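# Free the shift fork and assemble it on the gearbox

## Task

Pull the shift fork out from beneath the gearbox sleeve where it has swung. Seat it in the sleeve's groove with the jaw facing up, slide the shaft through the fork, then turn the keeper into the shaft's slot. The task fails if the gearbox tips onto its side or over, or if the fork or shaft drops any real distance.

## Robot and tools

Robot: two UR7e-type arms, left_arm and right_arm. Each carries a parallel two-finger gripper (0 to 50 mm opening) and a wrist camera. A camera block juts about 10 cm from the last joint's axis toward the gripper's -y side and turns with the gripper. The fingers point along the gripper's +z axis and close along its x axis. end_effector_position is the point midway between the pads; fingertips sit 17.5 mm past it.

Frames: the scene frame has its origin at table-top height, midway between the nominal bases. +z is up, +x points out over the table, and left_arm is on the +y side. Real bases: left_arm at (-0.052, +0.427, +0.016) m, right_arm at (+0.048, -0.422, +0.016) m, both nearly unrotated. Each arm reports its hand pose, velocities and targets in its own base frame. Fixed cameras and the table use the scene frame. Cameras: cam_head_left, cam_head_right, cam_high, cam_low, cam_left_wrist, cam_right_wrist.

execute_actions(actions, cameras): actions is a list of actions. Each action is a table of up to 15 rows, one row per 1/30 s step; if there are fewer rows, the last row is held to fill 15. Every row has 18 numbers in [-1, 1] covering both arms, even when only one arm moves. The order is: left dx, dy, dz, rx, ry, rz, left gripper position, force_limit, speed; then the same nine for the right arm. dx..rz are offsets, not poses. They are measured along that arm's own base axes from its Hand target as it stood when the action began. Every row in one action is counted from that same start, but each new action starts from the updated Hand target, so sending an offset again moves the arm further. Scale: 1.0 = 0.6 m, or 180 degrees for rx, ry, rz, which together form one rotation vector applied about the Hand target's position. A translation longer than 1.0 may be shortened along its line. Send six zeros to keep an arm at its Hand target. The gripper numbers are absolute commands, not offsets:
- position: +1 is fully open, about -0.65 is pads touching, and -1 grips until the object stops the fingers.
- force_limit: -1 is about 20 N per pad, 0 about 102 N, +1 about 185 N.
- speed: -1 is 20 mm/s, 0 is 85 mm/s, +1 is 150 mm/s.
To leave a gripper unchanged, repeat its last three numbers, because a 0 counts as a command. force_limit and speed only take effect after position changes by at least 0.01. cameras: a list of names, ["all"] or []. An empty actions list returns state and all images.

move(target, speed, blend, stop_force, zero, blocking, cameras): target is either one 18-number row laid out as above, or a list of up to 15 such rows. Every row is an offset from the Hand targets at the start of the move, not from the previous row. Each gripper follows a straight path with no obstacle avoidance, and the move is capped at 10 s. speed: m/s, 0.002 to 3.6, default 0.25; turning is limited to twice that in rad/s. blend: corner rounding in m, where 0 means stop at each row. stop_force: 3 to 120 N, one value shared by both arms; an arm's path ends when its wrist sensor feels that much push against its motion. It is unreliable while the gripper rotates. Leave it out when backing off a contact. zero (default true) re-zeroes before the move. blocking=false returns after about 0.5 s and cannot be combined with stop_force. In a list, keep the gripper numbers identical in every row. The result adds a move: line giving the ending (done, off_target, moving, held, fault) and any limits (paced, held). Avoid paths that pass near an arm's own base.

wait(seconds 0 to 10). stop() brakes a running move. zoom_image(camera, region=[x0, y0, x1, y1]) in image pixels, at most 504 by 504, and only on the newest images. zero_wrist_force(arm). read_manual(section="licences") returns licence text. finished_scene(scene) ends the scene for good; the goal must hold without the robot.

Results: end_effector_position in m, end_effector_quat_wxyz, velocities in m/s and rad/s, and Hand target (the last commanded pose after clipping, which is the base for the next offsets). A gripper often stops short of its Hand target. Any next command re-requests it, and if it still falls short, send the missing distance as an offset. Tool commands shows the current gripper commands. object_status: 0 moving, 1 blocked while opening, 2 blocked while closing (holding), 3 reached the requested position or pads met. A secure grip reads 2. Opening in mm is about (250 - position_measured) x 0.202. Wrist force and torque are read in the gripper's own axes, as a force from the surface into the arm. Joint torques are full drive outputs. "within noise" means the arm is still. MOTOR HOT and fault lines report trouble.

Motion limits: commanded orientation is clipped to within 32 degrees of the measured one at each step. A fast move overshoots and lags.

Avoid:
- Force faults, which trigger at roughly 150 N of net outside force.
- Torque faults: 25.7 N m on the wrist joints, 138 N m on the others. Either fault stops the arm for 10 s.
- Targets set past a firm contact; the arms are stiff.
- Hard hits, and any press between the two arms, including one gripper closing on the other's fingers.
- Long holds with a stretched arm, which heat the motors; at 85 °C the arm brakes.
- Tipping the gearbox, dropping the fork or shaft, releasing a part while it moves, and leaving anything off the table.

Each tool is called as a command line: name --argument value for each argument, lists and objects as JSON in quotes; but a table of rows of numbers goes row by row, as --pt "numbers of a row", without its own name.

## Session

execute_actions --actions '[]'

Scene clock: 0.00 s.
left_arm: end_effector_position=(+0.9112, -0.0220, +0.1168) position_measured=3 object_status=3 end_effector_quat_wxyz=(+0.007, +0.879, +0.474, +0.047) | right_arm: end_effector_position=(+0.7225, +0.2206, +0.3607) position_measured=3 object_status=3 end_effector_quat_wxyz=(+0.355, -0.146, +0.922, +0.049)
Joint positions: left_arm=[-0.185 -0.42 0.341 -1.574 -1.522 0.4] | right_arm=[3.67 -1.83 -1.533 -0.63 1.415 -1.415]
Joint velocities: within noise
Joint torques (N m): no reading
Wrist force (N): no reading
Wrist torque (N m): no reading
Wrist force, peak (N): no reading
Hand target: left_arm +0.9112, -0.0220, +0.1168; +0.007, +0.879, +0.474, +0.047 | right_arm +0.7225, +0.2206, +0.3607; +0.355, -0.146, +0.922, +0.049
Tool commands: left_gripper/position=+1.0 left_gripper/force_limit=+1.0 left_gripper/speed=+1.0 right_gripper/position=+1.0 right_gripper/force_limit=+1.0 right_gripper/speed=+1.0

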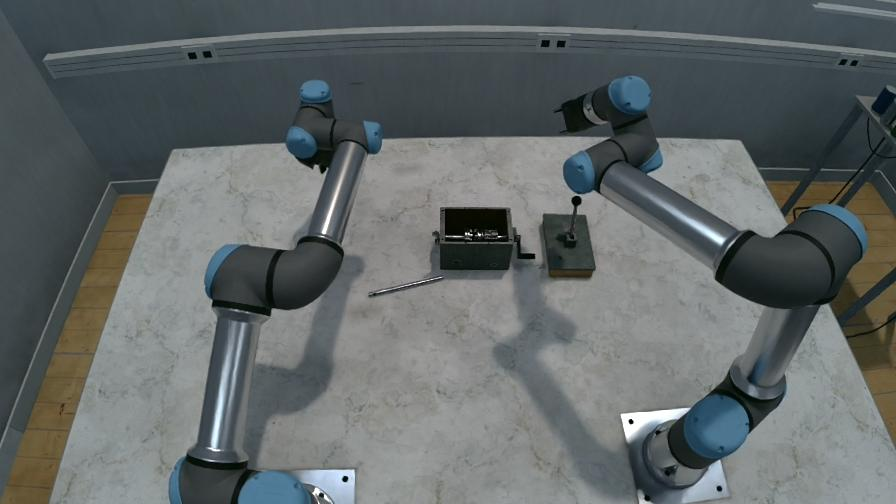

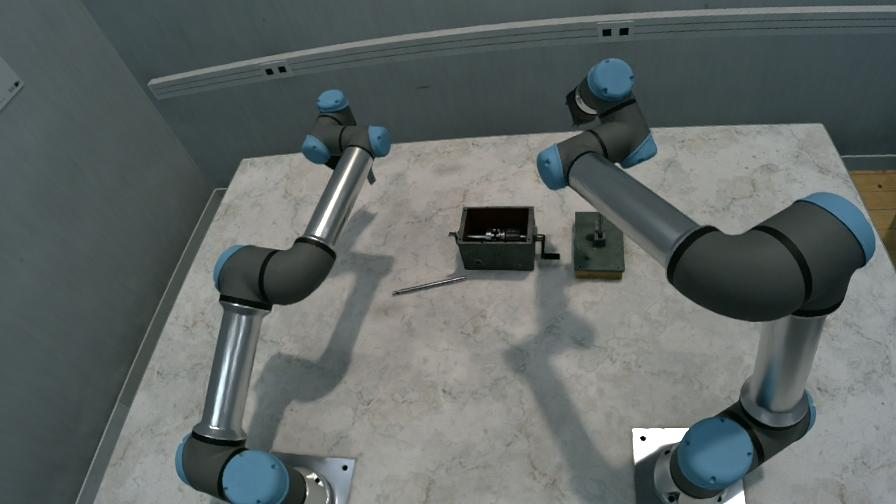

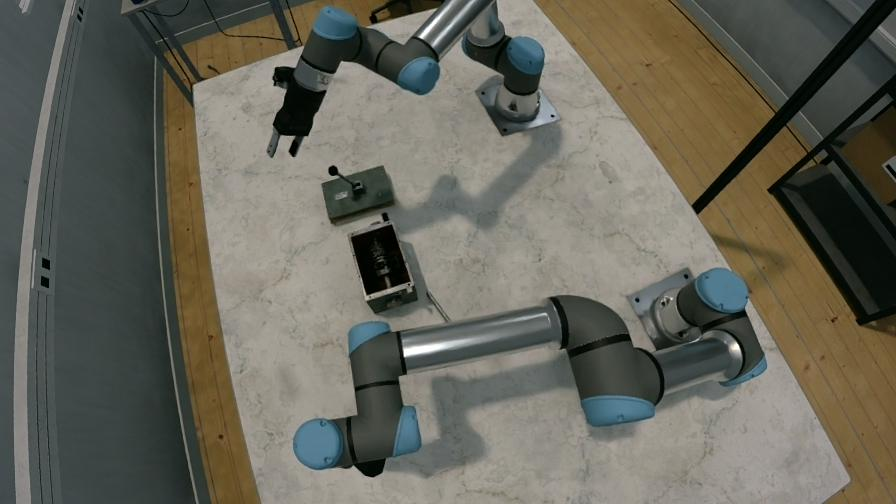

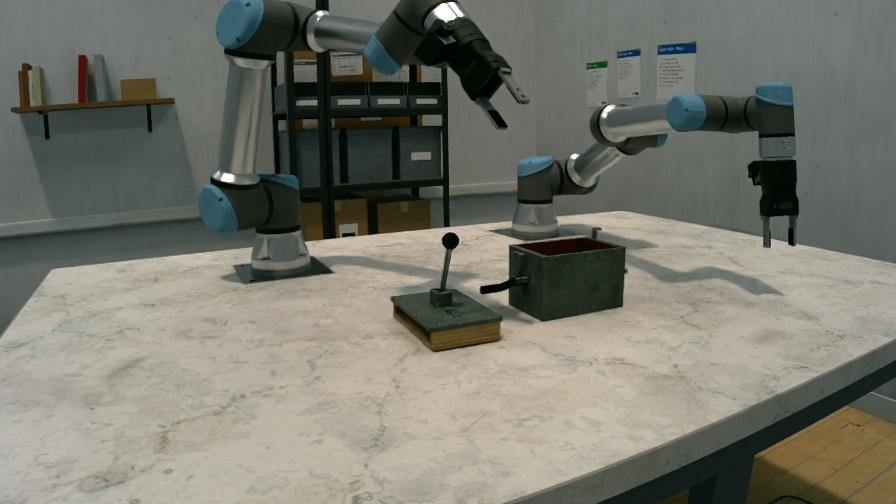

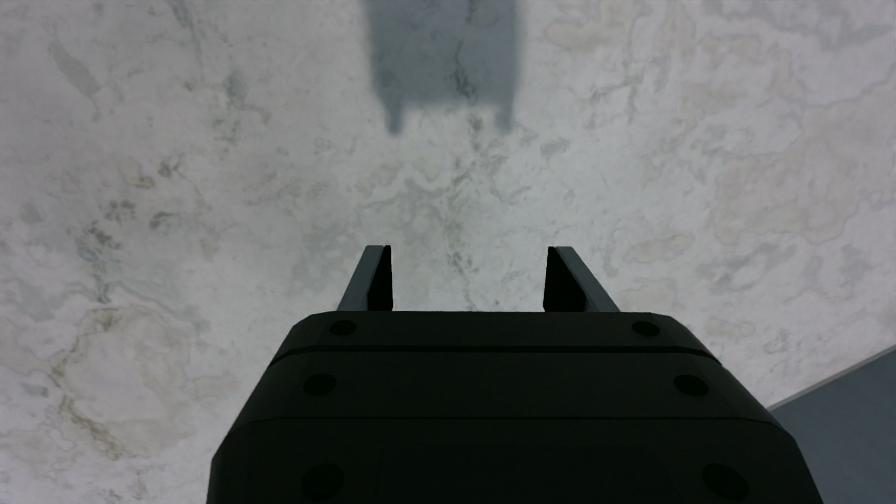

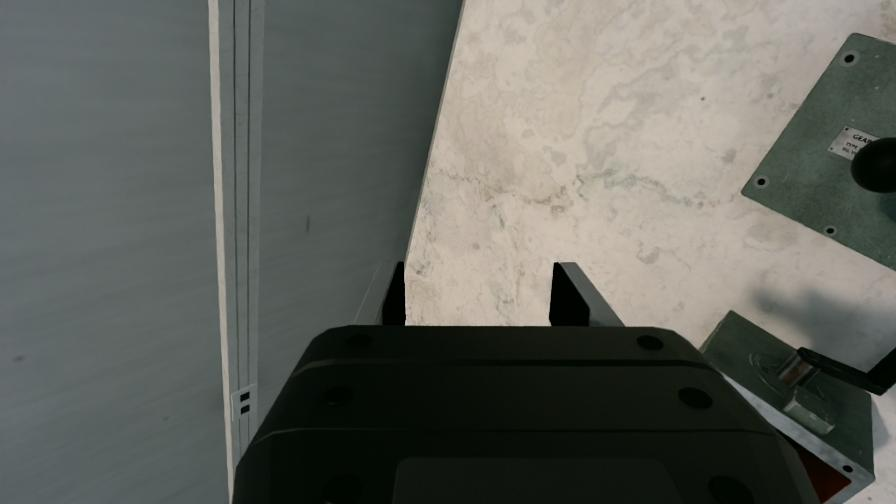

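zoom_image --camera "cam_head_left" --region '[350, 180, 610, 310]'

zoom_image --camera "cam_head_right" --region '[380, 180, 640, 310]'

zoom_image --camera "cam_high" --region '[310, 150, 470, 330]'

zoom_image --camera "cam_low" --region '[380, 210, 680, 360]'

Scaled by 1.938 from the camera's 896x504 image, which has a finer 1280x720 frame.

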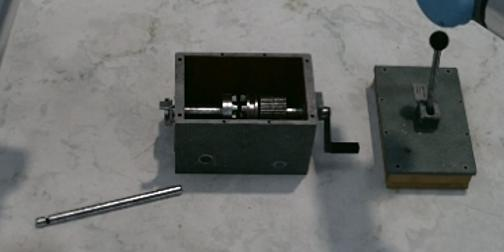

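Scaled by 1.938 from the camera's 896x504 image, which has a finer 1280x720 frame.

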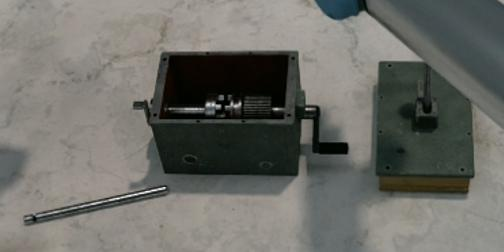

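Scaled by 2.800 from the camera's 896x504 image, which has a finer 1280x720 frame.

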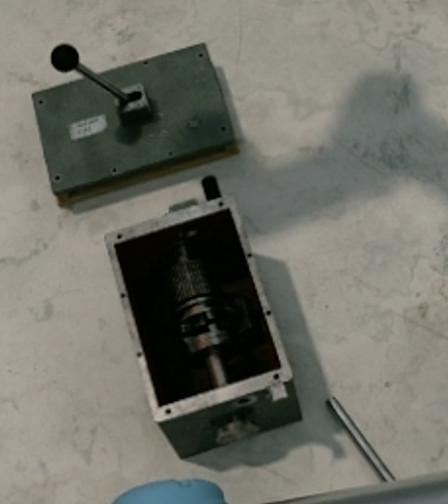

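Scaled by 1.680 from the camera's 896x504 image, which has a finer 1280x720 frame.

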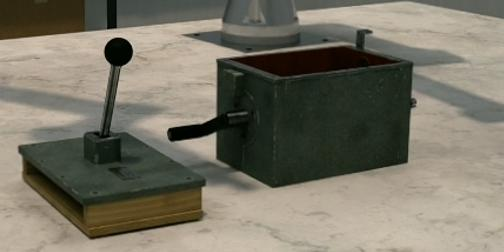

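move --target '[-0.30, -0.62, 0.30, 0,0,0, 1,1,1, 0,0,0,0,0,0,1,1,1]' --cameras '["cam_left_wrist","cam_high"]'

Scene clock: 3.23 s.
left_arm: end_effector_position=(+0.7312, -0.3940, +0.2968) position_measured=3 object_status=3 end_effector_quat_wxyz=(+0.007, +0.879, +0.474, +0.047) | right_arm: end_effector_position=(+0.7225, +0.2206, +0.3607) position_measured=3 object_status=3 end_effector_quat_wxyz=(+0.355, -0.146, +0.922, +0.049)
Joint positions: left_arm=[-0.681 -0.68 0.369 -1.309 -1.489 -0.097] | right_arm=[3.67 -1.83 -1.533 -0.63 1.415 -1.415]
Joint torques (N m): left_arm=[-10.83 -49.24 -32.77 -1.79 -1.42 -2.11] | right_arm=[-0.82 37.37 27.02 3.44 -0.39 -0.03]
Wrist force (N): left_arm=[0.1 0.0 -0.5] | right_arm=[-0.1 0.1 0.0]
Wrist torque (N m): left_arm=[0.01 -0.01 -0.01] | right_arm=[0.01 0.02 0.00]
Wrist force, peak (N): left_arm=[2.5 -0.8 1.2] | right_arm=[-0.1 -0.1 -0.4]
Hand target: left_arm +0.7312, -0.3940, +0.2968; +0.007, +0.879, +0.474, +0.047 | right_arm +0.7225, +0.2206, +0.3607; +0.355, -0.146, +0.922, +0.049
Off the commanded pose: left_arm 0.000 m, 0 deg | right_arm 0.000 m, 0 deg.
move: done
camera_calibration:
cam_left_wrist: T_world_to_cam=[[0.535116, 0.840527, 0.0846452, -0.0771205], [0.748905, -0.518362, 0.412847, -0.863135], [0.390886, -0.15753, -0.906859, 0.0567475], [0, 0, 0, 1]] pos_world=[0.665493, -0.373655, 0.414332]
Images, in order (width x height): cam_high 896x504, cam_left_wrist 896x504.

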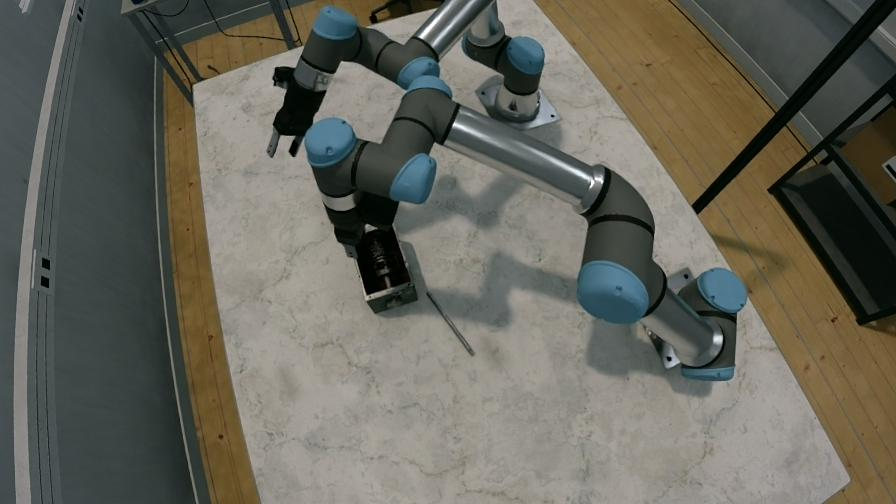

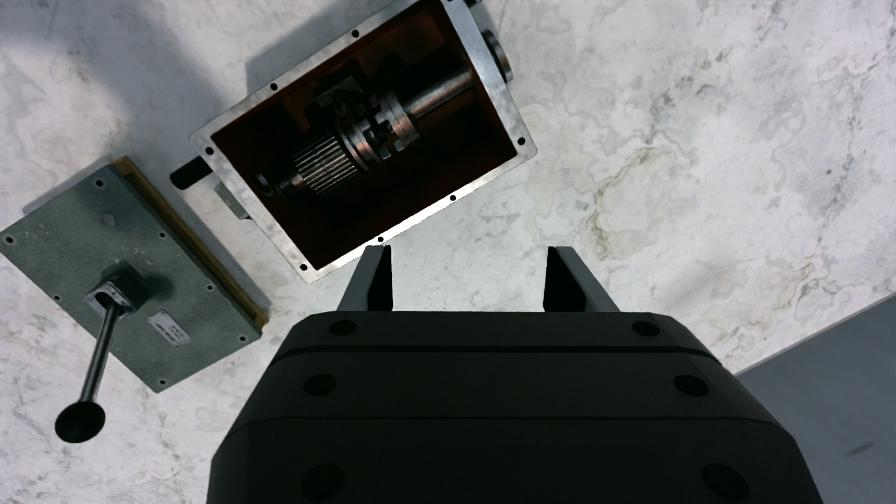

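zoom_image --camera "cam_left_wrist" --region '[160, 0, 560, 290]'

Scaled by 1.260 from the camera's 896x504 image, which has a finer 1280x720 frame.

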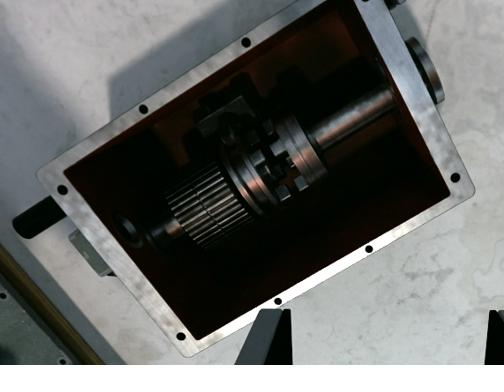

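move --target '[-0.15, -0.02, -0.10, 0,0,0, 1,1,1, 0,0,0,0,0,0,1,1,1]' --cameras '["cam_left_wrist"]'

zoom_image --camera "cam_left_wrist" --region '[200, 0, 700, 330]'

Scene clock: 5.83 s.
left_arm: end_effector_position=(+0.6412, -0.4060, +0.2368) position_measured=3 object_status=3 end_effector_quat_wxyz=(+0.007, +0.879, +0.474, +0.047) | right_arm: end_effector_position=(+0.7225, +0.2206, +0.3607) position_measured=3 object_status=3 end_effector_quat_wxyz=(+0.355, -0.146, +0.922, +0.049)
Joint positions: left_arm=[-0.771 -0.968 1.024 -1.669 -1.485 -0.187] | right_arm=[3.67 -1.83 -1.533 -0.63 1.415 -1.415]
Joint torques (N m): left_arm=[-10.38 -57.11 -14.47 -4.75 1.54 -2.2] | right_arm=[-0.42 35.54 25.32 3.65 -0.6 -0.16]
Wrist force (N): left_arm=[0.2 -0.1 -0.1] | right_arm=[-0.2 0.1 0.0]
Wrist torque (N m): left_arm=[0.01 -0.01 0.03] | right_arm=[0.01 0.04 0.00]
Wrist force, peak (N): left_arm=[-0.8 -1.8 1.2] | right_arm=[-0.1 0.3 -0.1]
Hand target: left_arm +0.6412, -0.4060, +0.2368; +0.007, +0.879, +0.474, +0.047 | right_arm +0.7225, +0.2206, +0.3607; +0.355, -0.146, +0.922, +0.049
Off the commanded pose: left_arm 0.000 m, 0 deg | right_arm 0.000 m, 0 deg.
move: done
camera_calibration:
cam_left_wrist: T_world_to_cam=[[0.535144, 0.840514, 0.0846, -0.0137997], [0.74893, -0.51838, 0.412778, -0.77718], [0.390801, -0.157536, -0.906894, 0.0356843], [0, 0, 0, 1]] pos_world=[0.575493, -0.385655, 0.354332]
Images, in order (width x height): cam_left_wrist 896x504.

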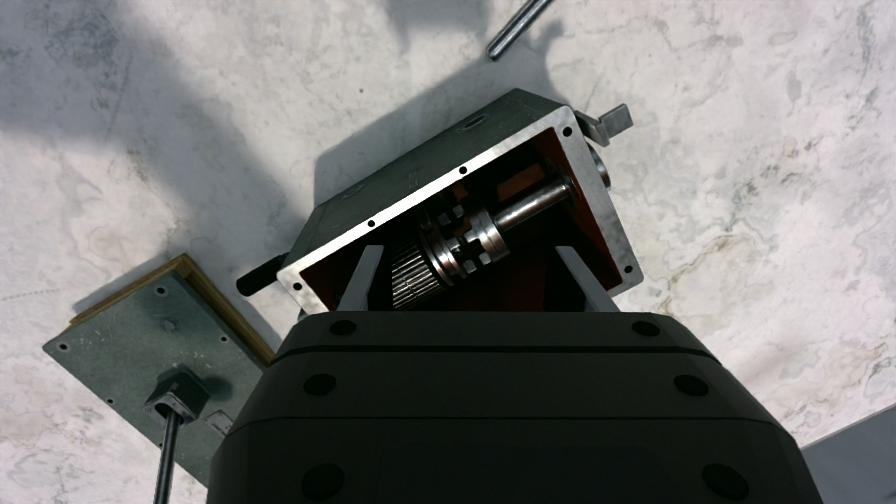

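Scaled by 1.008 from the camera's 896x504 image, which has a finer 1280x720 frame.

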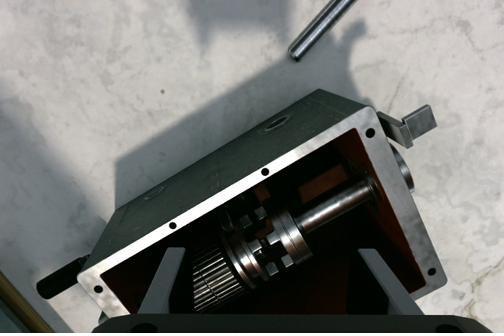

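move --target '[0.03, -0.02, 0.05, 0,0,-0.828, 1,1,1, 0,0,0,0,0,0,1,1,1]' --cameras '["cam_left_wrist"]' --speed 0.6

zoom_image --camera "cam_left_wrist" --region '[200, 0, 700, 330]'

Scene clock: 9.07 s.
left_arm: end_effector_position=(+0.6592, -0.4180, +0.2668) position_measured=3 object_status=3 end_effector_quat_wxyz=(+0.047, +0.691, -0.721, +0.006) | right_arm: end_effector_position=(+0.7225, +0.2206, +0.3607) position_measured=3 object_status=3 end_effector_quat_wxyz=(+0.355, -0.146, +0.922, +0.049)
Joint positions: left_arm=[-0.705 -0.842 0.727 -1.458 -1.666 2.479] | right_arm=[3.67 -1.83 -1.533 -0.63 1.415 -1.415]
Joint torques (N m): left_arm=[9.23 -45.35 -32.79 -1.8 -1.71 1.98] | right_arm=[-0.54 36.94 26.39 3.53 -0.69 -0.31]
Wrist force (N): left_arm=[0.0 0.8 -0.1] | right_arm=[0.1 0.0 0.1]
Wrist torque (N m): left_arm=[0.16 0.05 -0.06] | right_arm=[-0.01 -0.01 0.00]
Wrist force, peak (N): left_arm=[-0.1 1.1 0.0] | right_arm=[0.2 0.1 -0.4]
Hand target: left_arm +0.6592, -0.4180, +0.2668; +0.047, +0.691, -0.721, +0.006 | right_arm +0.7225, +0.2206, +0.3607; +0.355, -0.146, +0.922, +0.049
Off the commanded pose: left_arm 0.000 m, 0 deg | right_arm 0.000 m, 0 deg.
move: done
camera_calibration:
cam_left_wrist: T_world_to_cam=[[-0.0263934, -0.996065, 0.0845988, -0.413423], [-0.90888, 0.0591471, 0.412842, 0.524959], [-0.416222, -0.0659939, -0.906865, 0.624219], [0, 0, 0, 1]] pos_world=[0.726026, -0.401652, 0.384332]
Images, in order (width x height): cam_left_wrist 896x504.

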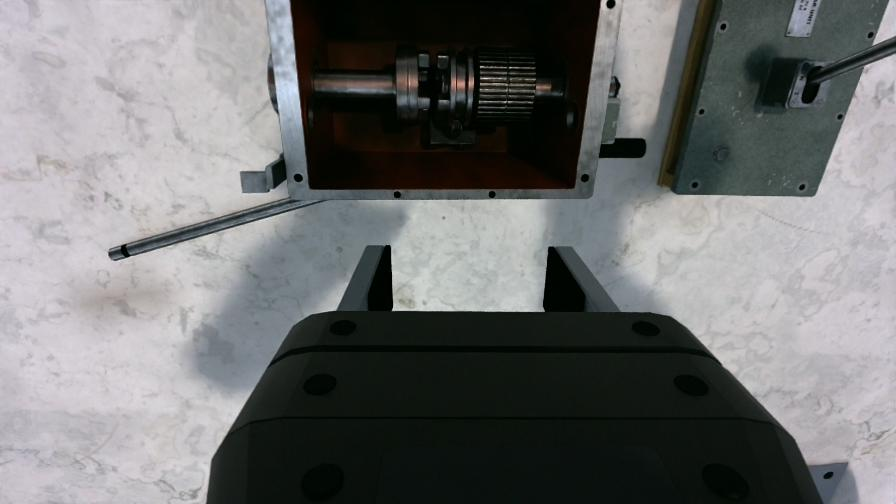

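Scaled by 1.008 from the camera's 896x504 image, which has a finer 1280x720 frame.

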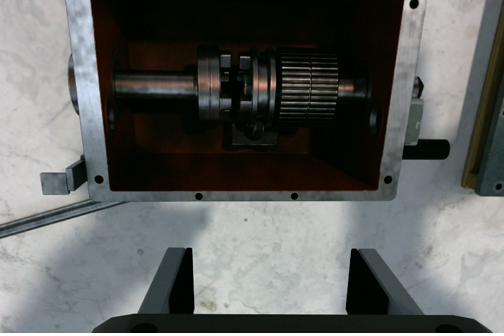

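zoom_image --camera "cam_left_wrist" --region '[360, 30, 600, 190]'

Scaled by 2.100 from the camera's 896x504 image, which has a finer 1280x720 frame.

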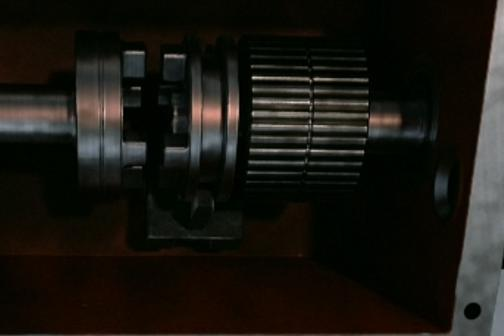

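move --target '[0.06, -0.02, -0.145, 0,0.139,0, 1,1,1, 0,0,0,0,0,0,1,1,1]' --cameras '["cam_left_wrist"]'

zoom_image --camera "cam_left_wrist" --region '[300, 0, 640, 240]'

Scene clock: 11.07 s.
left_arm: end_effector_position=(+0.6940, -0.4294, +0.1794) position_measured=3 object_status=3 end_effector_quat_wxyz=(+0.189, +0.693, -0.692, -0.070) | right_arm: end_effector_position=(+0.7225, +0.2206, +0.3607) position_measured=3 object_status=3 end_effector_quat_wxyz=(+0.355, -0.146, +0.922, +0.049)
Joint positions: left_arm=[-0.61 -0.362 0.035 -1.031 -1.918 2.568] | right_arm=[3.67 -1.83 -1.533 -0.63 1.415 -1.415]
Joint torques (N m): left_arm=[9.21 -56.11 -31.05 -4.03 -2.25 -2.18] | right_arm=[-0.45 37.77 26.38 3.35 -0.58 -0.07]
Wrist force (N): left_arm=[-0.4 -0.4 -0.3] | right_arm=[0.1 0.1 -0.1]
Wrist torque (N m): left_arm=[-0.06 0.07 -0.10] | right_arm=[0.02 -0.02 0.00]
Wrist force, peak (N): left_arm=[0.3 1.8 -1.2] | right_arm=[0.1 0.0 -0.3]
Hand target: left_arm +0.6952, -0.4300, +0.1798; +0.202, +0.676, -0.694, -0.144 | right_arm +0.7225, +0.2206, +0.3607; +0.355, -0.146, +0.922, +0.049
Off the commanded pose: left_arm 0.001 m, 9 deg | right_arm 0.000 m, 0 deg.
elbow stopped short (left arm): the move would have taken joint 3 (elbow) straighter than the controller allows.
move: off_target (left_arm)
camera_calibration:
cam_left_wrist: T_world_to_cam=[[0.0473718, -0.984709, 0.167641, -0.477765], [-0.740883, 0.0779278, 0.667097, 0.439264], [-0.669961, -0.155804, -0.725863, 0.663694], [0, 0, 0, 1]] pos_world=[0.792726, -0.401284, 0.268812]
Images, in order (width x height): cam_left_wrist 896x504.

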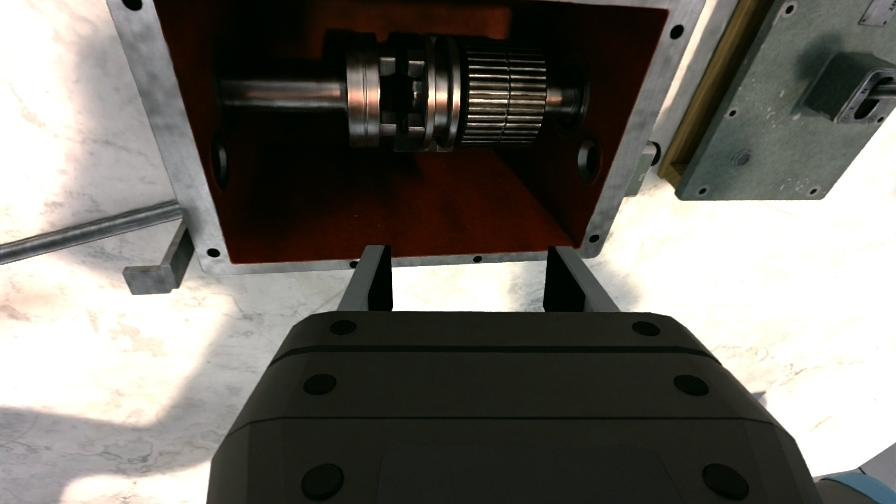

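Scaled by 1.482 from the camera's 896x504 image, which has a finer 1280x720 frame.

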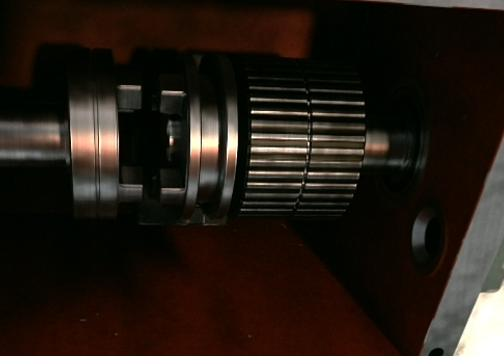

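move --pt "-0.16 0.0 0.0 0 -0.139 0 1 1 1 0 0 0 0 0 0 1 1 1" --pt "-0.16 0.0 -0.1 0 -0.139 0 1 1 1 0 0 0 0 0 0 1 1 1" --cameras '["cam_left_wrist"]' --blend '[0.02,0]'

zoom_image --camera "cam_left_wrist" --region '[340, 0, 640, 240]'

Scene clock: 13.30 s.
left_arm: end_effector_position=(+0.5992, -0.4300, +0.1198) position_measured=3 object_status=3 end_effector_quat_wxyz=(+0.047, +0.691, -0.721, +0.006) | right_arm: end_effector_position=(+0.7225, +0.2206, +0.3607) position_measured=3 object_status=3 end_effector_quat_wxyz=(+0.355, -0.146, +0.922, +0.049)
Joint positions: left_arm=[-0.77 -0.925 1.249 -1.904 -1.666 2.413] | right_arm=[3.67 -1.83 -1.533 -0.63 1.415 -1.415]
Joint torques (N m): left_arm=[-10.34 -57.77 -14.4 -4.64 1.25 -2.13] | right_arm=[-0.39 37.11 25.22 3.62 -0.47 -0.42]
Wrist force (N): left_arm=[0.0 0.6 0.0] | right_arm=[-0.1 0.1 0.0]
Wrist torque (N m): left_arm=[0.11 0.02 -0.02] | right_arm=[0.02 0.02 0.00]
Wrist force, peak (N): left_arm=[0.0 2.1 -2.7] | right_arm=[-0.1 -0.3 0.0]
Hand target: left_arm +0.5992, -0.4300, +0.1198; +0.047, +0.691, -0.721, +0.006 | right_arm +0.7225, +0.2206, +0.3607; +0.355, -0.146, +0.922, +0.049
Off the commanded pose: left_arm 0.000 m, 0 deg | right_arm 0.000 m, 0 deg.
move: done
camera_calibration:
cam_left_wrist: T_world_to_cam=[[-0.026484, -0.99606, 0.0846396, -0.41447], [-0.908877, 0.0592463, 0.412834, 0.531865], [-0.416222, -0.0659935, -0.906865, 0.465145], [0, 0, 0, 1]] pos_world=[0.666026, -0.413651, 0.237332]
Images, in order (width x height): cam_left_wrist 896x504.

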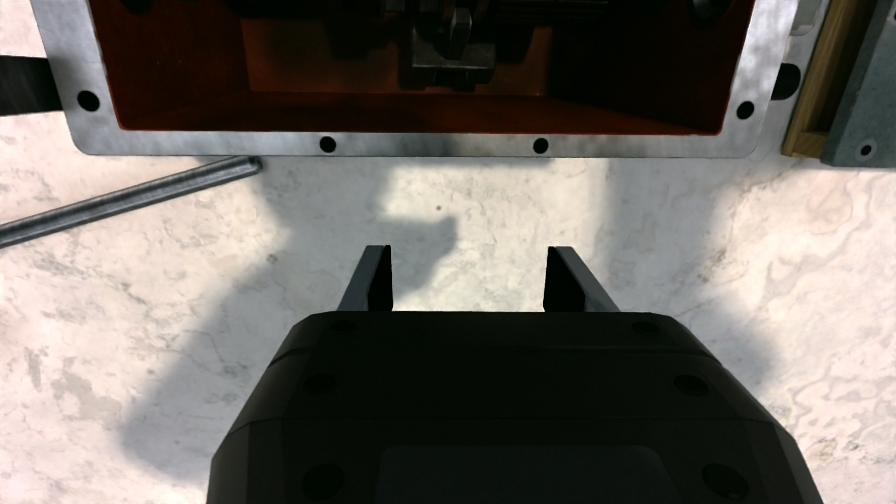

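Scaled by 1.680 from the camera's 896x504 image, which has a finer 1280x720 frame.

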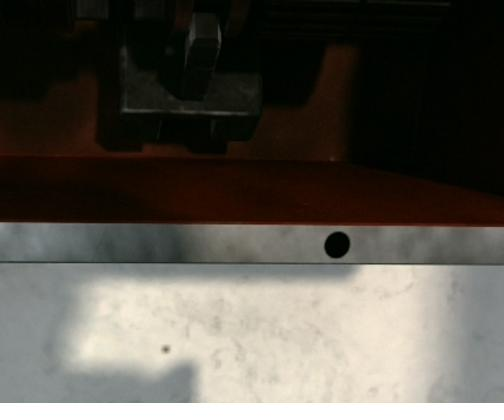

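move --target '[0.04, 0.01, 0.08, 0,0,0, 1,1,1, 0,0,0,0,0,0,1,1,1]' --cameras '["cam_left_wrist"]'

zoom_image --camera "cam_left_wrist" --region '[340, 0, 640, 240]'

zoom_image --camera "cam_left_wrist" --region '[400, 40, 540, 160]'

Scene clock: 14.33 s.
left_arm: end_effector_position=(+0.6232, -0.4240, +0.1678) position_measured=3 object_status=3 end_effector_quat_wxyz=(+0.047, +0.691, -0.721, +0.006) | right_arm: end_effector_position=(+0.7225, +0.2206, +0.3607) position_measured=3 object_status=3 end_effector_quat_wxyz=(+0.355, -0.146, +0.922, +0.049)
Joint positions: left_arm=[-0.742 -0.914 1.104 -1.767 -1.666 2.441] | right_arm=[3.67 -1.83 -1.533 -0.63 1.415 -1.415]
Joint torques (N m): left_arm=[9.57 -42.56 -32.87 -1.5 -1.73 1.94] | right_arm=[0.36 36.47 24.31 3.76 -0.54 -0.23]
Wrist force (N): left_arm=[0.1 0.6 -0.6] | right_arm=[0.1 0.0 -0.3]
Wrist torque (N m): left_arm=[0.11 0.00 -0.07] | right_arm=[-0.01 -0.01 0.00]
Wrist force, peak (N): left_arm=[0.7 1.6 1.4] | right_arm=[0.0 0.2 -0.3]
Hand target: left_arm +0.6232, -0.4240, +0.1678; +0.047, +0.691, -0.721, +0.006 | right_arm +0.7225, +0.2206, +0.3607; +0.355, -0.146, +0.922, +0.049
Off the commanded pose: left_arm 0.000 m, 0 deg | right_arm 0.000 m, 0 deg.
move: done
camera_calibration:
cam_left_wrist: T_world_to_cam=[[-0.026484, -0.99606, 0.0846396, -0.411921], [-0.908877, 0.0592463, 0.412834, 0.533506], [-0.416222, -0.0659935, -0.906865, 0.519059], [0, 0, 0, 1]] pos_world=[0.690026, -0.407651, 0.285332]
Images, in order (width x height): cam_left_wrist 896x504.

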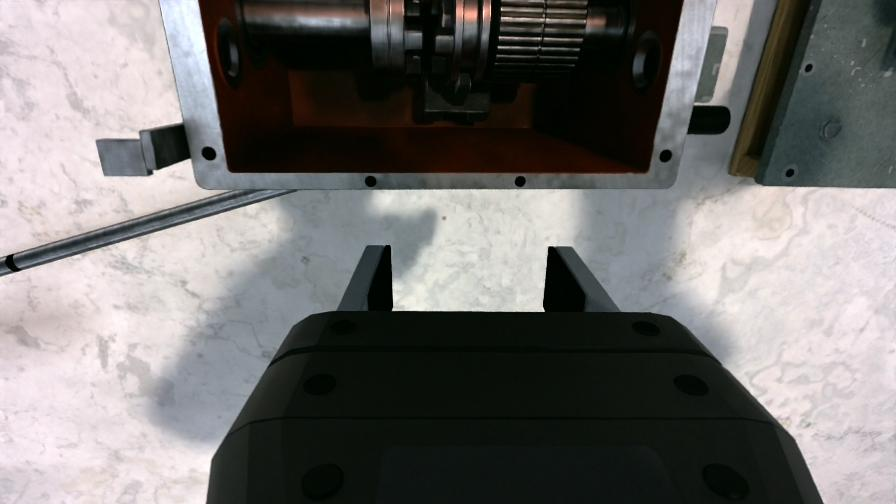

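Scaled by 1.680 from the camera's 896x504 image, which has a finer 1280x720 frame.

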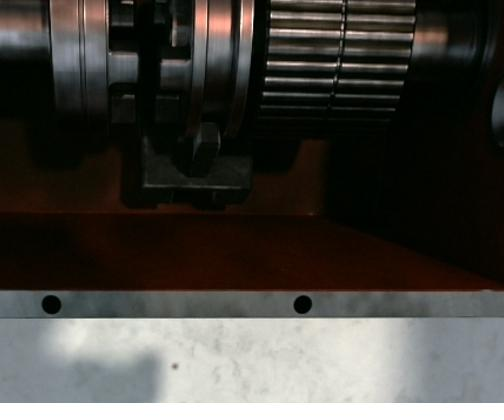

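Scaled by 3.600 from the camera's 896x504 image, which has a finer 1280x720 frame.

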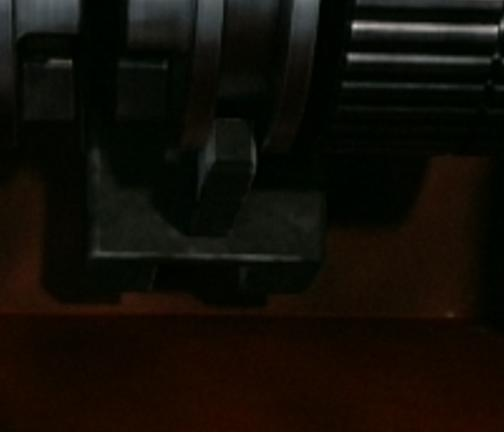

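move --target '[0.1, -0.01, -0.01, 0,0,0, 1,1,1, 0,0,0,0,0,0,1,1,1]' --cameras '["cam_left_wrist"]'

zoom_image --camera "cam_left_wrist" --region '[340, 0, 640, 240]'

Scene clock: 15.47 s.
left_arm: end_effector_position=(+0.6832, -0.4300, +0.1618) position_measured=3 object_status=3 end_effector_quat_wxyz=(+0.047, +0.691, -0.721, +0.006) | right_arm: end_effector_position=(+0.7225, +0.2206, +0.3607) position_measured=3 object_status=3 end_effector_quat_wxyz=(+0.355, -0.146, +0.922, +0.049)
Joint positions: left_arm=[-0.697 -0.756 0.845 -1.661 -1.666 2.487] | right_arm=[3.67 -1.83 -1.533 -0.63 1.415 -1.415]
Joint torques (N m): left_arm=[8.76 -47.07 -33.02 -1.59 -1.74 2] | right_arm=[0.63 38.24 25.65 3.38 -0.5 -0.42]
Wrist force (N): left_arm=[0.0 0.2 -0.3] | right_arm=[0.2 0.1 -0.1]
Wrist torque (N m): left_arm=[0.05 0.01 -0.08] | right_arm=[0.01 -0.04 0.00]
Wrist force, peak (N): left_arm=[-0.1 1.9 -0.4] | right_arm=[-0.2 0.1 -0.3]
Hand target: left_arm +0.6832, -0.4300, +0.1618; +0.047, +0.691, -0.721, +0.006 | right_arm +0.7225, +0.2206, +0.3607; +0.355, -0.146, +0.922, +0.049
Off the commanded pose: left_arm 0.000 m, 0 deg | right_arm 0.000 m, 0 deg.
move: done
camera_calibration:
cam_left_wrist: T_world_to_cam=[[-0.026484, -0.99606, 0.0846396, -0.4158], [-0.908877, 0.0592463, 0.412834, 0.590871], [-0.416222, -0.0659935, -0.906865, 0.538196], [0, 0, 0, 1]] pos_world=[0.750026, -0.413651, 0.279332]
Images, in order (width x height): cam_left_wrist 896x504.

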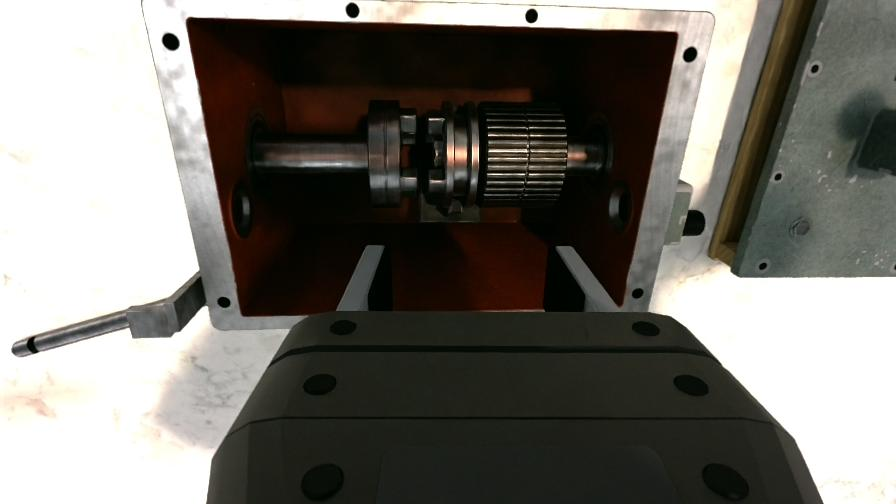

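Scaled by 1.680 from the camera's 896x504 image, which has a finer 1280x720 frame.

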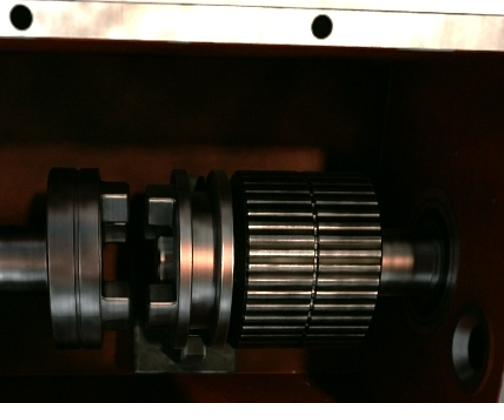

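move --pt "0.0 0.0 0.1 0 0 0.5 1 1 1 0 0 0 0 0 0 1 1 1" --pt "0.03 0.0 0.0 0 0 0.99 1 1 1 0 0 0 0 0 0 1 1 1" --cameras '["cam_left_wrist"]' --blend '[0.03,0]' --speed 0.6

zoom_image --camera "cam_left_wrist" --region '[340, 0, 640, 240]'

Scene clock: 19.60 s.
left_arm: end_effector_position=(+0.7012, -0.4300, +0.1618) position_measured=3 object_status=3 end_effector_quat_wxyz=(-0.005, +0.732, +0.680, +0.047) | right_arm: end_effector_position=(+0.7225, +0.2206, +0.3607) position_measured=3 object_status=3 end_effector_quat_wxyz=(+0.355, -0.146, +0.922, +0.049)
Joint positions: left_arm=[-0.743 -0.729 0.794 -1.633 -1.475 -0.67] | right_arm=[3.67 -1.83 -1.533 -0.63 1.415 -1.415]
Joint torques (N m): left_arm=[9.01 -48.66 -33.59 -1.4 1.54 -2.39] | right_arm=[-0.45 38.89 24.23 3.44 -0.66 -0.6]
Wrist force (N): left_arm=[0.1 0.3 -0.6] | right_arm=[0.0 0.1 0.1]
Wrist torque (N m): left_arm=[0.05 -0.03 0.00] | right_arm=[0.02 0.01 0.00]
Wrist force, peak (N): left_arm=[-0.7 0.2 -0.9] | right_arm=[0.0 0.3 -0.3]
Hand target: left_arm +0.7012, -0.4300, +0.1618; -0.005, +0.732, +0.680, +0.047 | right_arm +0.7225, +0.2206, +0.3607; +0.355, -0.146, +0.922, +0.049
Off the commanded pose: left_arm 0.000 m, 0 deg | right_arm 0.000 m, 0 deg.
move: done
camera_calibration:
cam_left_wrist: T_world_to_cam=[[0.0579234, 0.99473, 0.0845984, 0.381497], [0.906565, -0.0878978, 0.412813, -0.729043], [0.418073, 0.0527824, -0.906879, 0.0117416], [0, 0, 0, 1]] pos_world=[0.633918, -0.444188, 0.279332]
Images, in order (width x height): cam_left_wrist 896x504.

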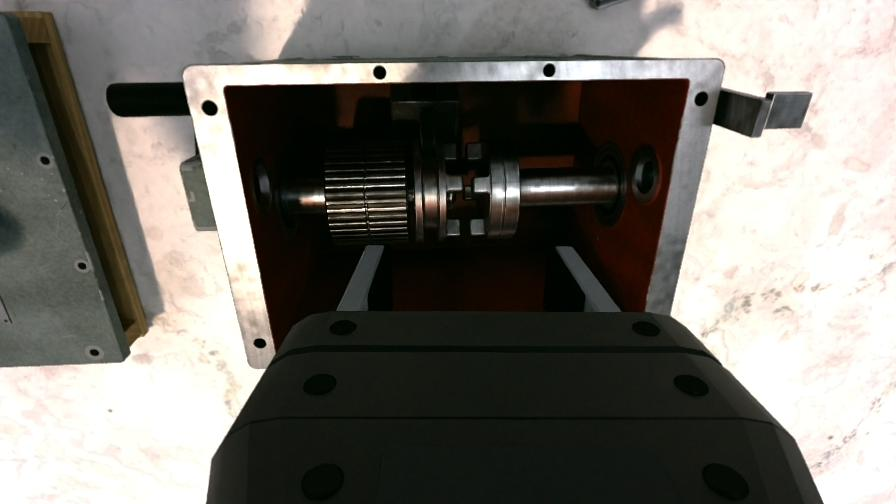

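Scaled by 1.680 from the camera's 896x504 image, which has a finer 1280x720 frame.

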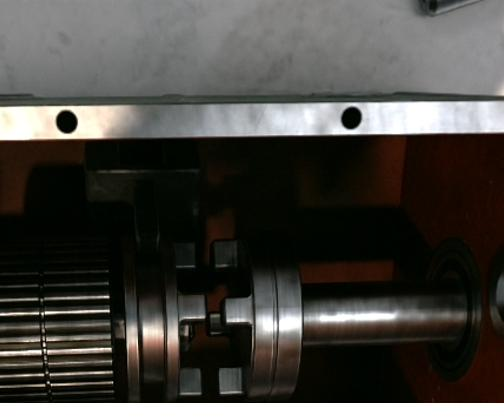

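zoom_image --camera "cam_left_wrist" --region '[370, 80, 490, 180]'

Scaled by 4.200 from the camera's 896x504 image, which has a finer 1280x720 frame.

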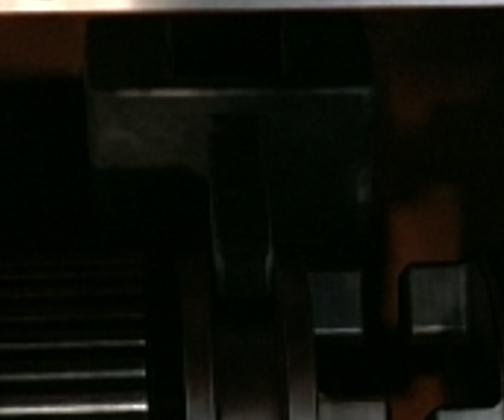

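move --pt "0.0 0.1 0.2 0 0 0 1 1 1 0 0 0 0 0 0 1 1 1" --pt "-0.1 0.5 0.2 0 0 0 1 1 1 0.1 0.2 0.05 -0.057 0.134 0.213 1 1 1" --pt "-0.1 0.5 0.2 0 0 0 1 1 1 -0.1125 0.349 -0.15 -0.114 0.267 0.4255 1 1 1" --pt "-0.1 0.5 0.2 0 0 0 1 1 1 -0.1125 0.349 -0.318 -0.114 0.267 0.4255 1 1 1" --cameras '["cam_right_wrist", "cam_high"]' --blend '[0.03,0.03,0.02,0]' --speed 0.35

zoom_image --camera "cam_right_wrist" --region '[340, 0, 640, 240]'

Scene clock: 24.93 s.
left_arm: end_effector_position=(+0.6412, -0.1300, +0.2818) position_measured=3 object_status=3 end_effector_quat_wxyz=(-0.005, +0.732, +0.680, +0.047) | right_arm: end_effector_position=(+0.6543, +0.4296, +0.1697) position_measured=3 object_status=3 end_effector_quat_wxyz=(+0.147, +0.690, -0.692, -0.152)
Joint positions: left_arm=[-0.443 -1.241 1.311 -1.666 -1.479 -0.368] | right_arm=[3.806 -2.78 -0.035 -2.236 1.835 -2.52]
Joint torques (N m): left_arm=[8.95 -46.43 -15.87 -4.67 -1.33 1.93] | right_arm=[8.43 57.13 19.12 3.2 -1.15 -2.79]
Wrist force (N): left_arm=[0.1 0.0 -0.4] | right_arm=[-1.1 -1.2 0.7]
Wrist torque (N m): left_arm=[-0.01 0.01 -0.07] | right_arm=[-0.12 0.16 0.29]
Wrist force, peak (N): left_arm=[-0.4 1.5 -2.8] | right_arm=[-1.2 -3.1 3.7]
Hand target: left_arm +0.6412, -0.1300, +0.2818; -0.005, +0.732, +0.680, +0.047 | right_arm +0.6550, +0.4300, +0.1699; +0.154, +0.690, -0.690, -0.153
Off the commanded pose: left_arm 0.000 m, 0 deg | right_arm 0.001 m, 1 deg.
elbow stopped short (right arm): the move would have taken joint 3 (elbow) straighter than the controller allows.
move: done
camera_calibration:
cam_right_wrist: T_world_to_cam=[[0.00156225, -0.999603, -0.0281251, 0.442644], [-0.721839, -0.0205915, 0.691754, 0.38424], [-0.692059, 0.0192211, -0.721585, 0.698008], [0, 0, 0, 1]] pos_world=[0.759731, 0.436964, 0.250322]
Images, in order (width x height): cam_high 896x504, cam_right_wrist 896x504.

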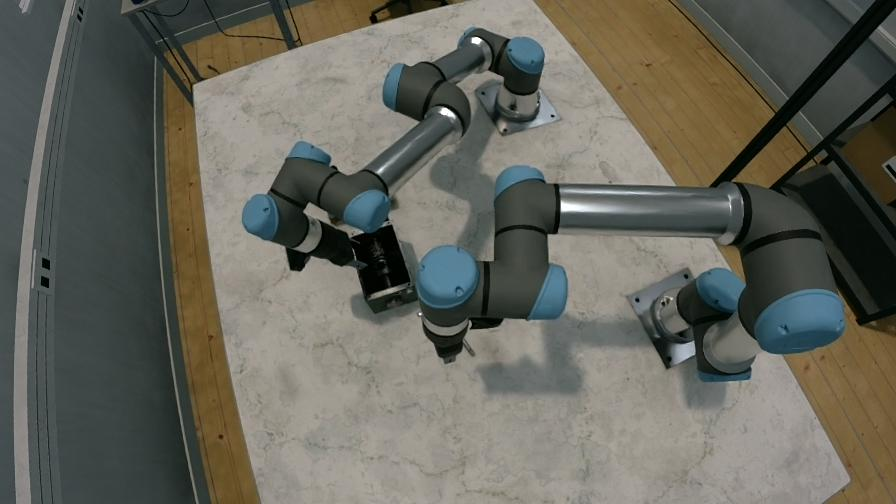

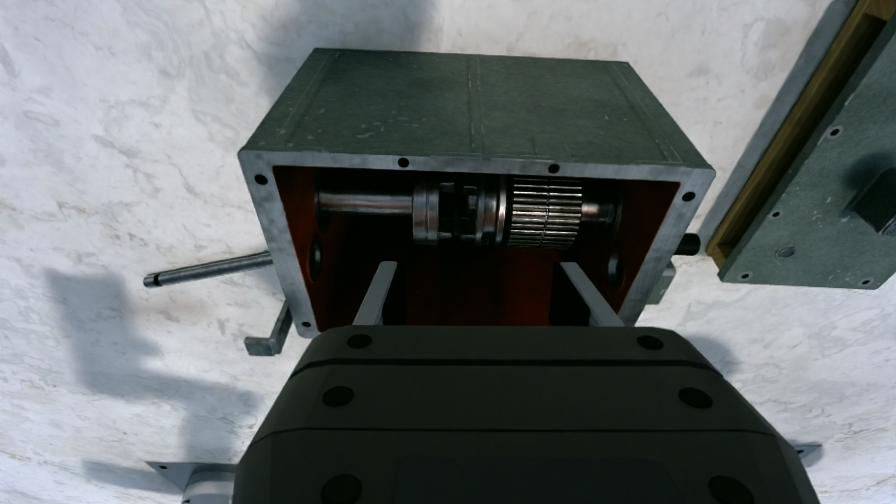

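Scaled by 1.680 from the camera's 896x504 image, which has a finer 1280x720 frame.

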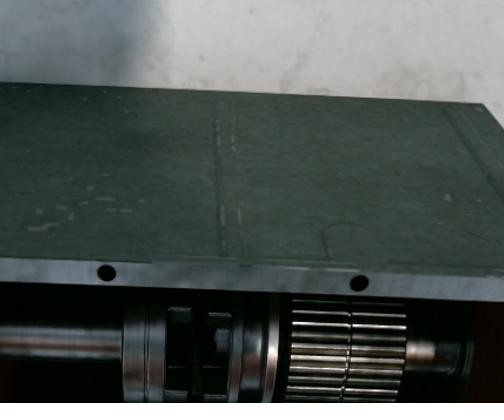

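zoom_image --camera "cam_right_wrist" --region '[400, 160, 560, 280]'

Scaled by 3.150 from the camera's 896x504 image, which has a finer 1280x720 frame.

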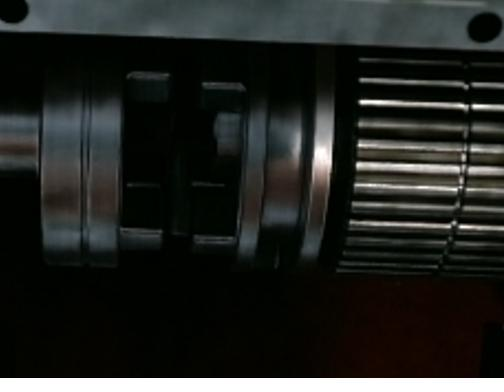

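move --target '[0,0,0,0,0,0,1,1,1, -0.085,-0.02,-0.01, 0,-0.139,0,1,1,1]' --cameras '["cam_right_wrist"]'

zoom_image --camera "cam_right_wrist" --region '[380, 60, 560, 190]'

Scene clock: 26.83 s.
left_arm: end_effector_position=(+0.6412, -0.1300, +0.2818) position_measured=3 object_status=3 end_effector_quat_wxyz=(-0.005, +0.732, +0.680, +0.047) | right_arm: end_effector_position=(+0.6040, +0.4180, +0.1639) position_measured=3 object_status=3 end_effector_quat_wxyz=(+0.000, +0.707, -0.707, +0.000)
Joint positions: left_arm=[-0.443 -1.241 1.311 -1.666 -1.479 -0.368] | right_arm=[3.929 -2.174 -1.198 -1.342 1.571 -2.354]
Joint torques (N m): left_arm=[8.25 -46.9 -16.26 -4.56 -1.32 2.02] | right_arm=[8.01 59.4 15.21 3.82 -1.87 2.77]
Wrist force (N): left_arm=[0.4 0.1 -0.2] | right_arm=[-0.8 -0.7 -0.3]
Wrist torque (N m): left_arm=[0.01 -0.03 -0.07] | right_arm=[-0.05 0.15 0.12]
Wrist force, peak (N): left_arm=[0.1 0.5 -0.7] | right_arm=[-1.6 -2.1 0.6]
Hand target: left_arm +0.6412, -0.1300, +0.2818; -0.005, +0.732, +0.680, +0.047 | right_arm +0.6040, +0.4180, +0.1639; +0.000, +0.707, -0.707, +0.000
Off the commanded pose: left_arm 0.000 m, 0 deg | right_arm 0.000 m, 0 deg.
move: done
camera_calibration:
cam_right_wrist: T_world_to_cam=[[0.0130581, -0.999776, -0.016628, 0.42222], [-0.942941, -0.0178454, 0.33248, 0.543066], [-0.332703, 0.0113377, -0.942964, 0.481831], [0, 0, 0, 1]] pos_world=[0.666873, 0.426354, 0.280811]
Images, in order (width x height): cam_right_wrist 896x504.

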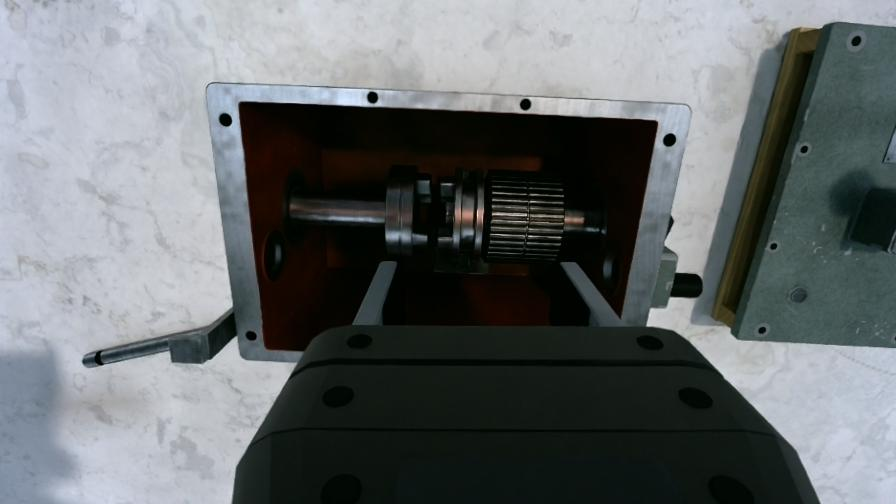

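Scaled by 2.800 from the camera's 896x504 image, which has a finer 1280x720 frame.

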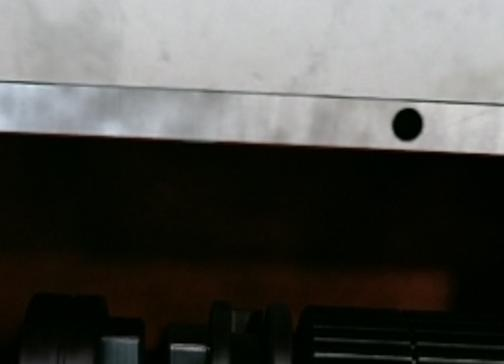

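zoom_image --camera "cam_right_wrist" --region '[420, 150, 520, 230]'

zoom_image --camera "cam_right_wrist" --region '[420, 210, 520, 290]'

Scaled by 5.040 from the camera's 896x504 image, which has a finer 1280x720 frame.

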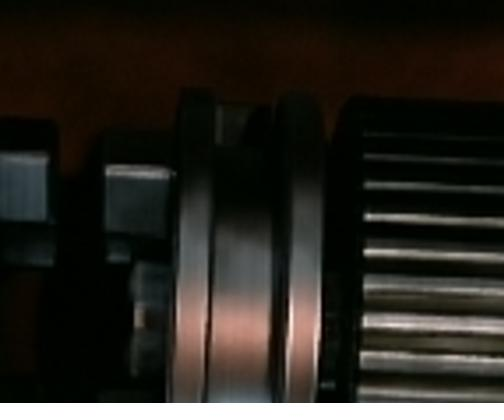

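Scaled by 5.040 from the camera's 896x504 image, which has a finer 1280x720 frame.

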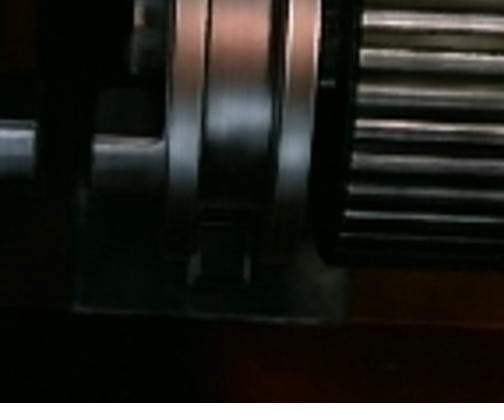

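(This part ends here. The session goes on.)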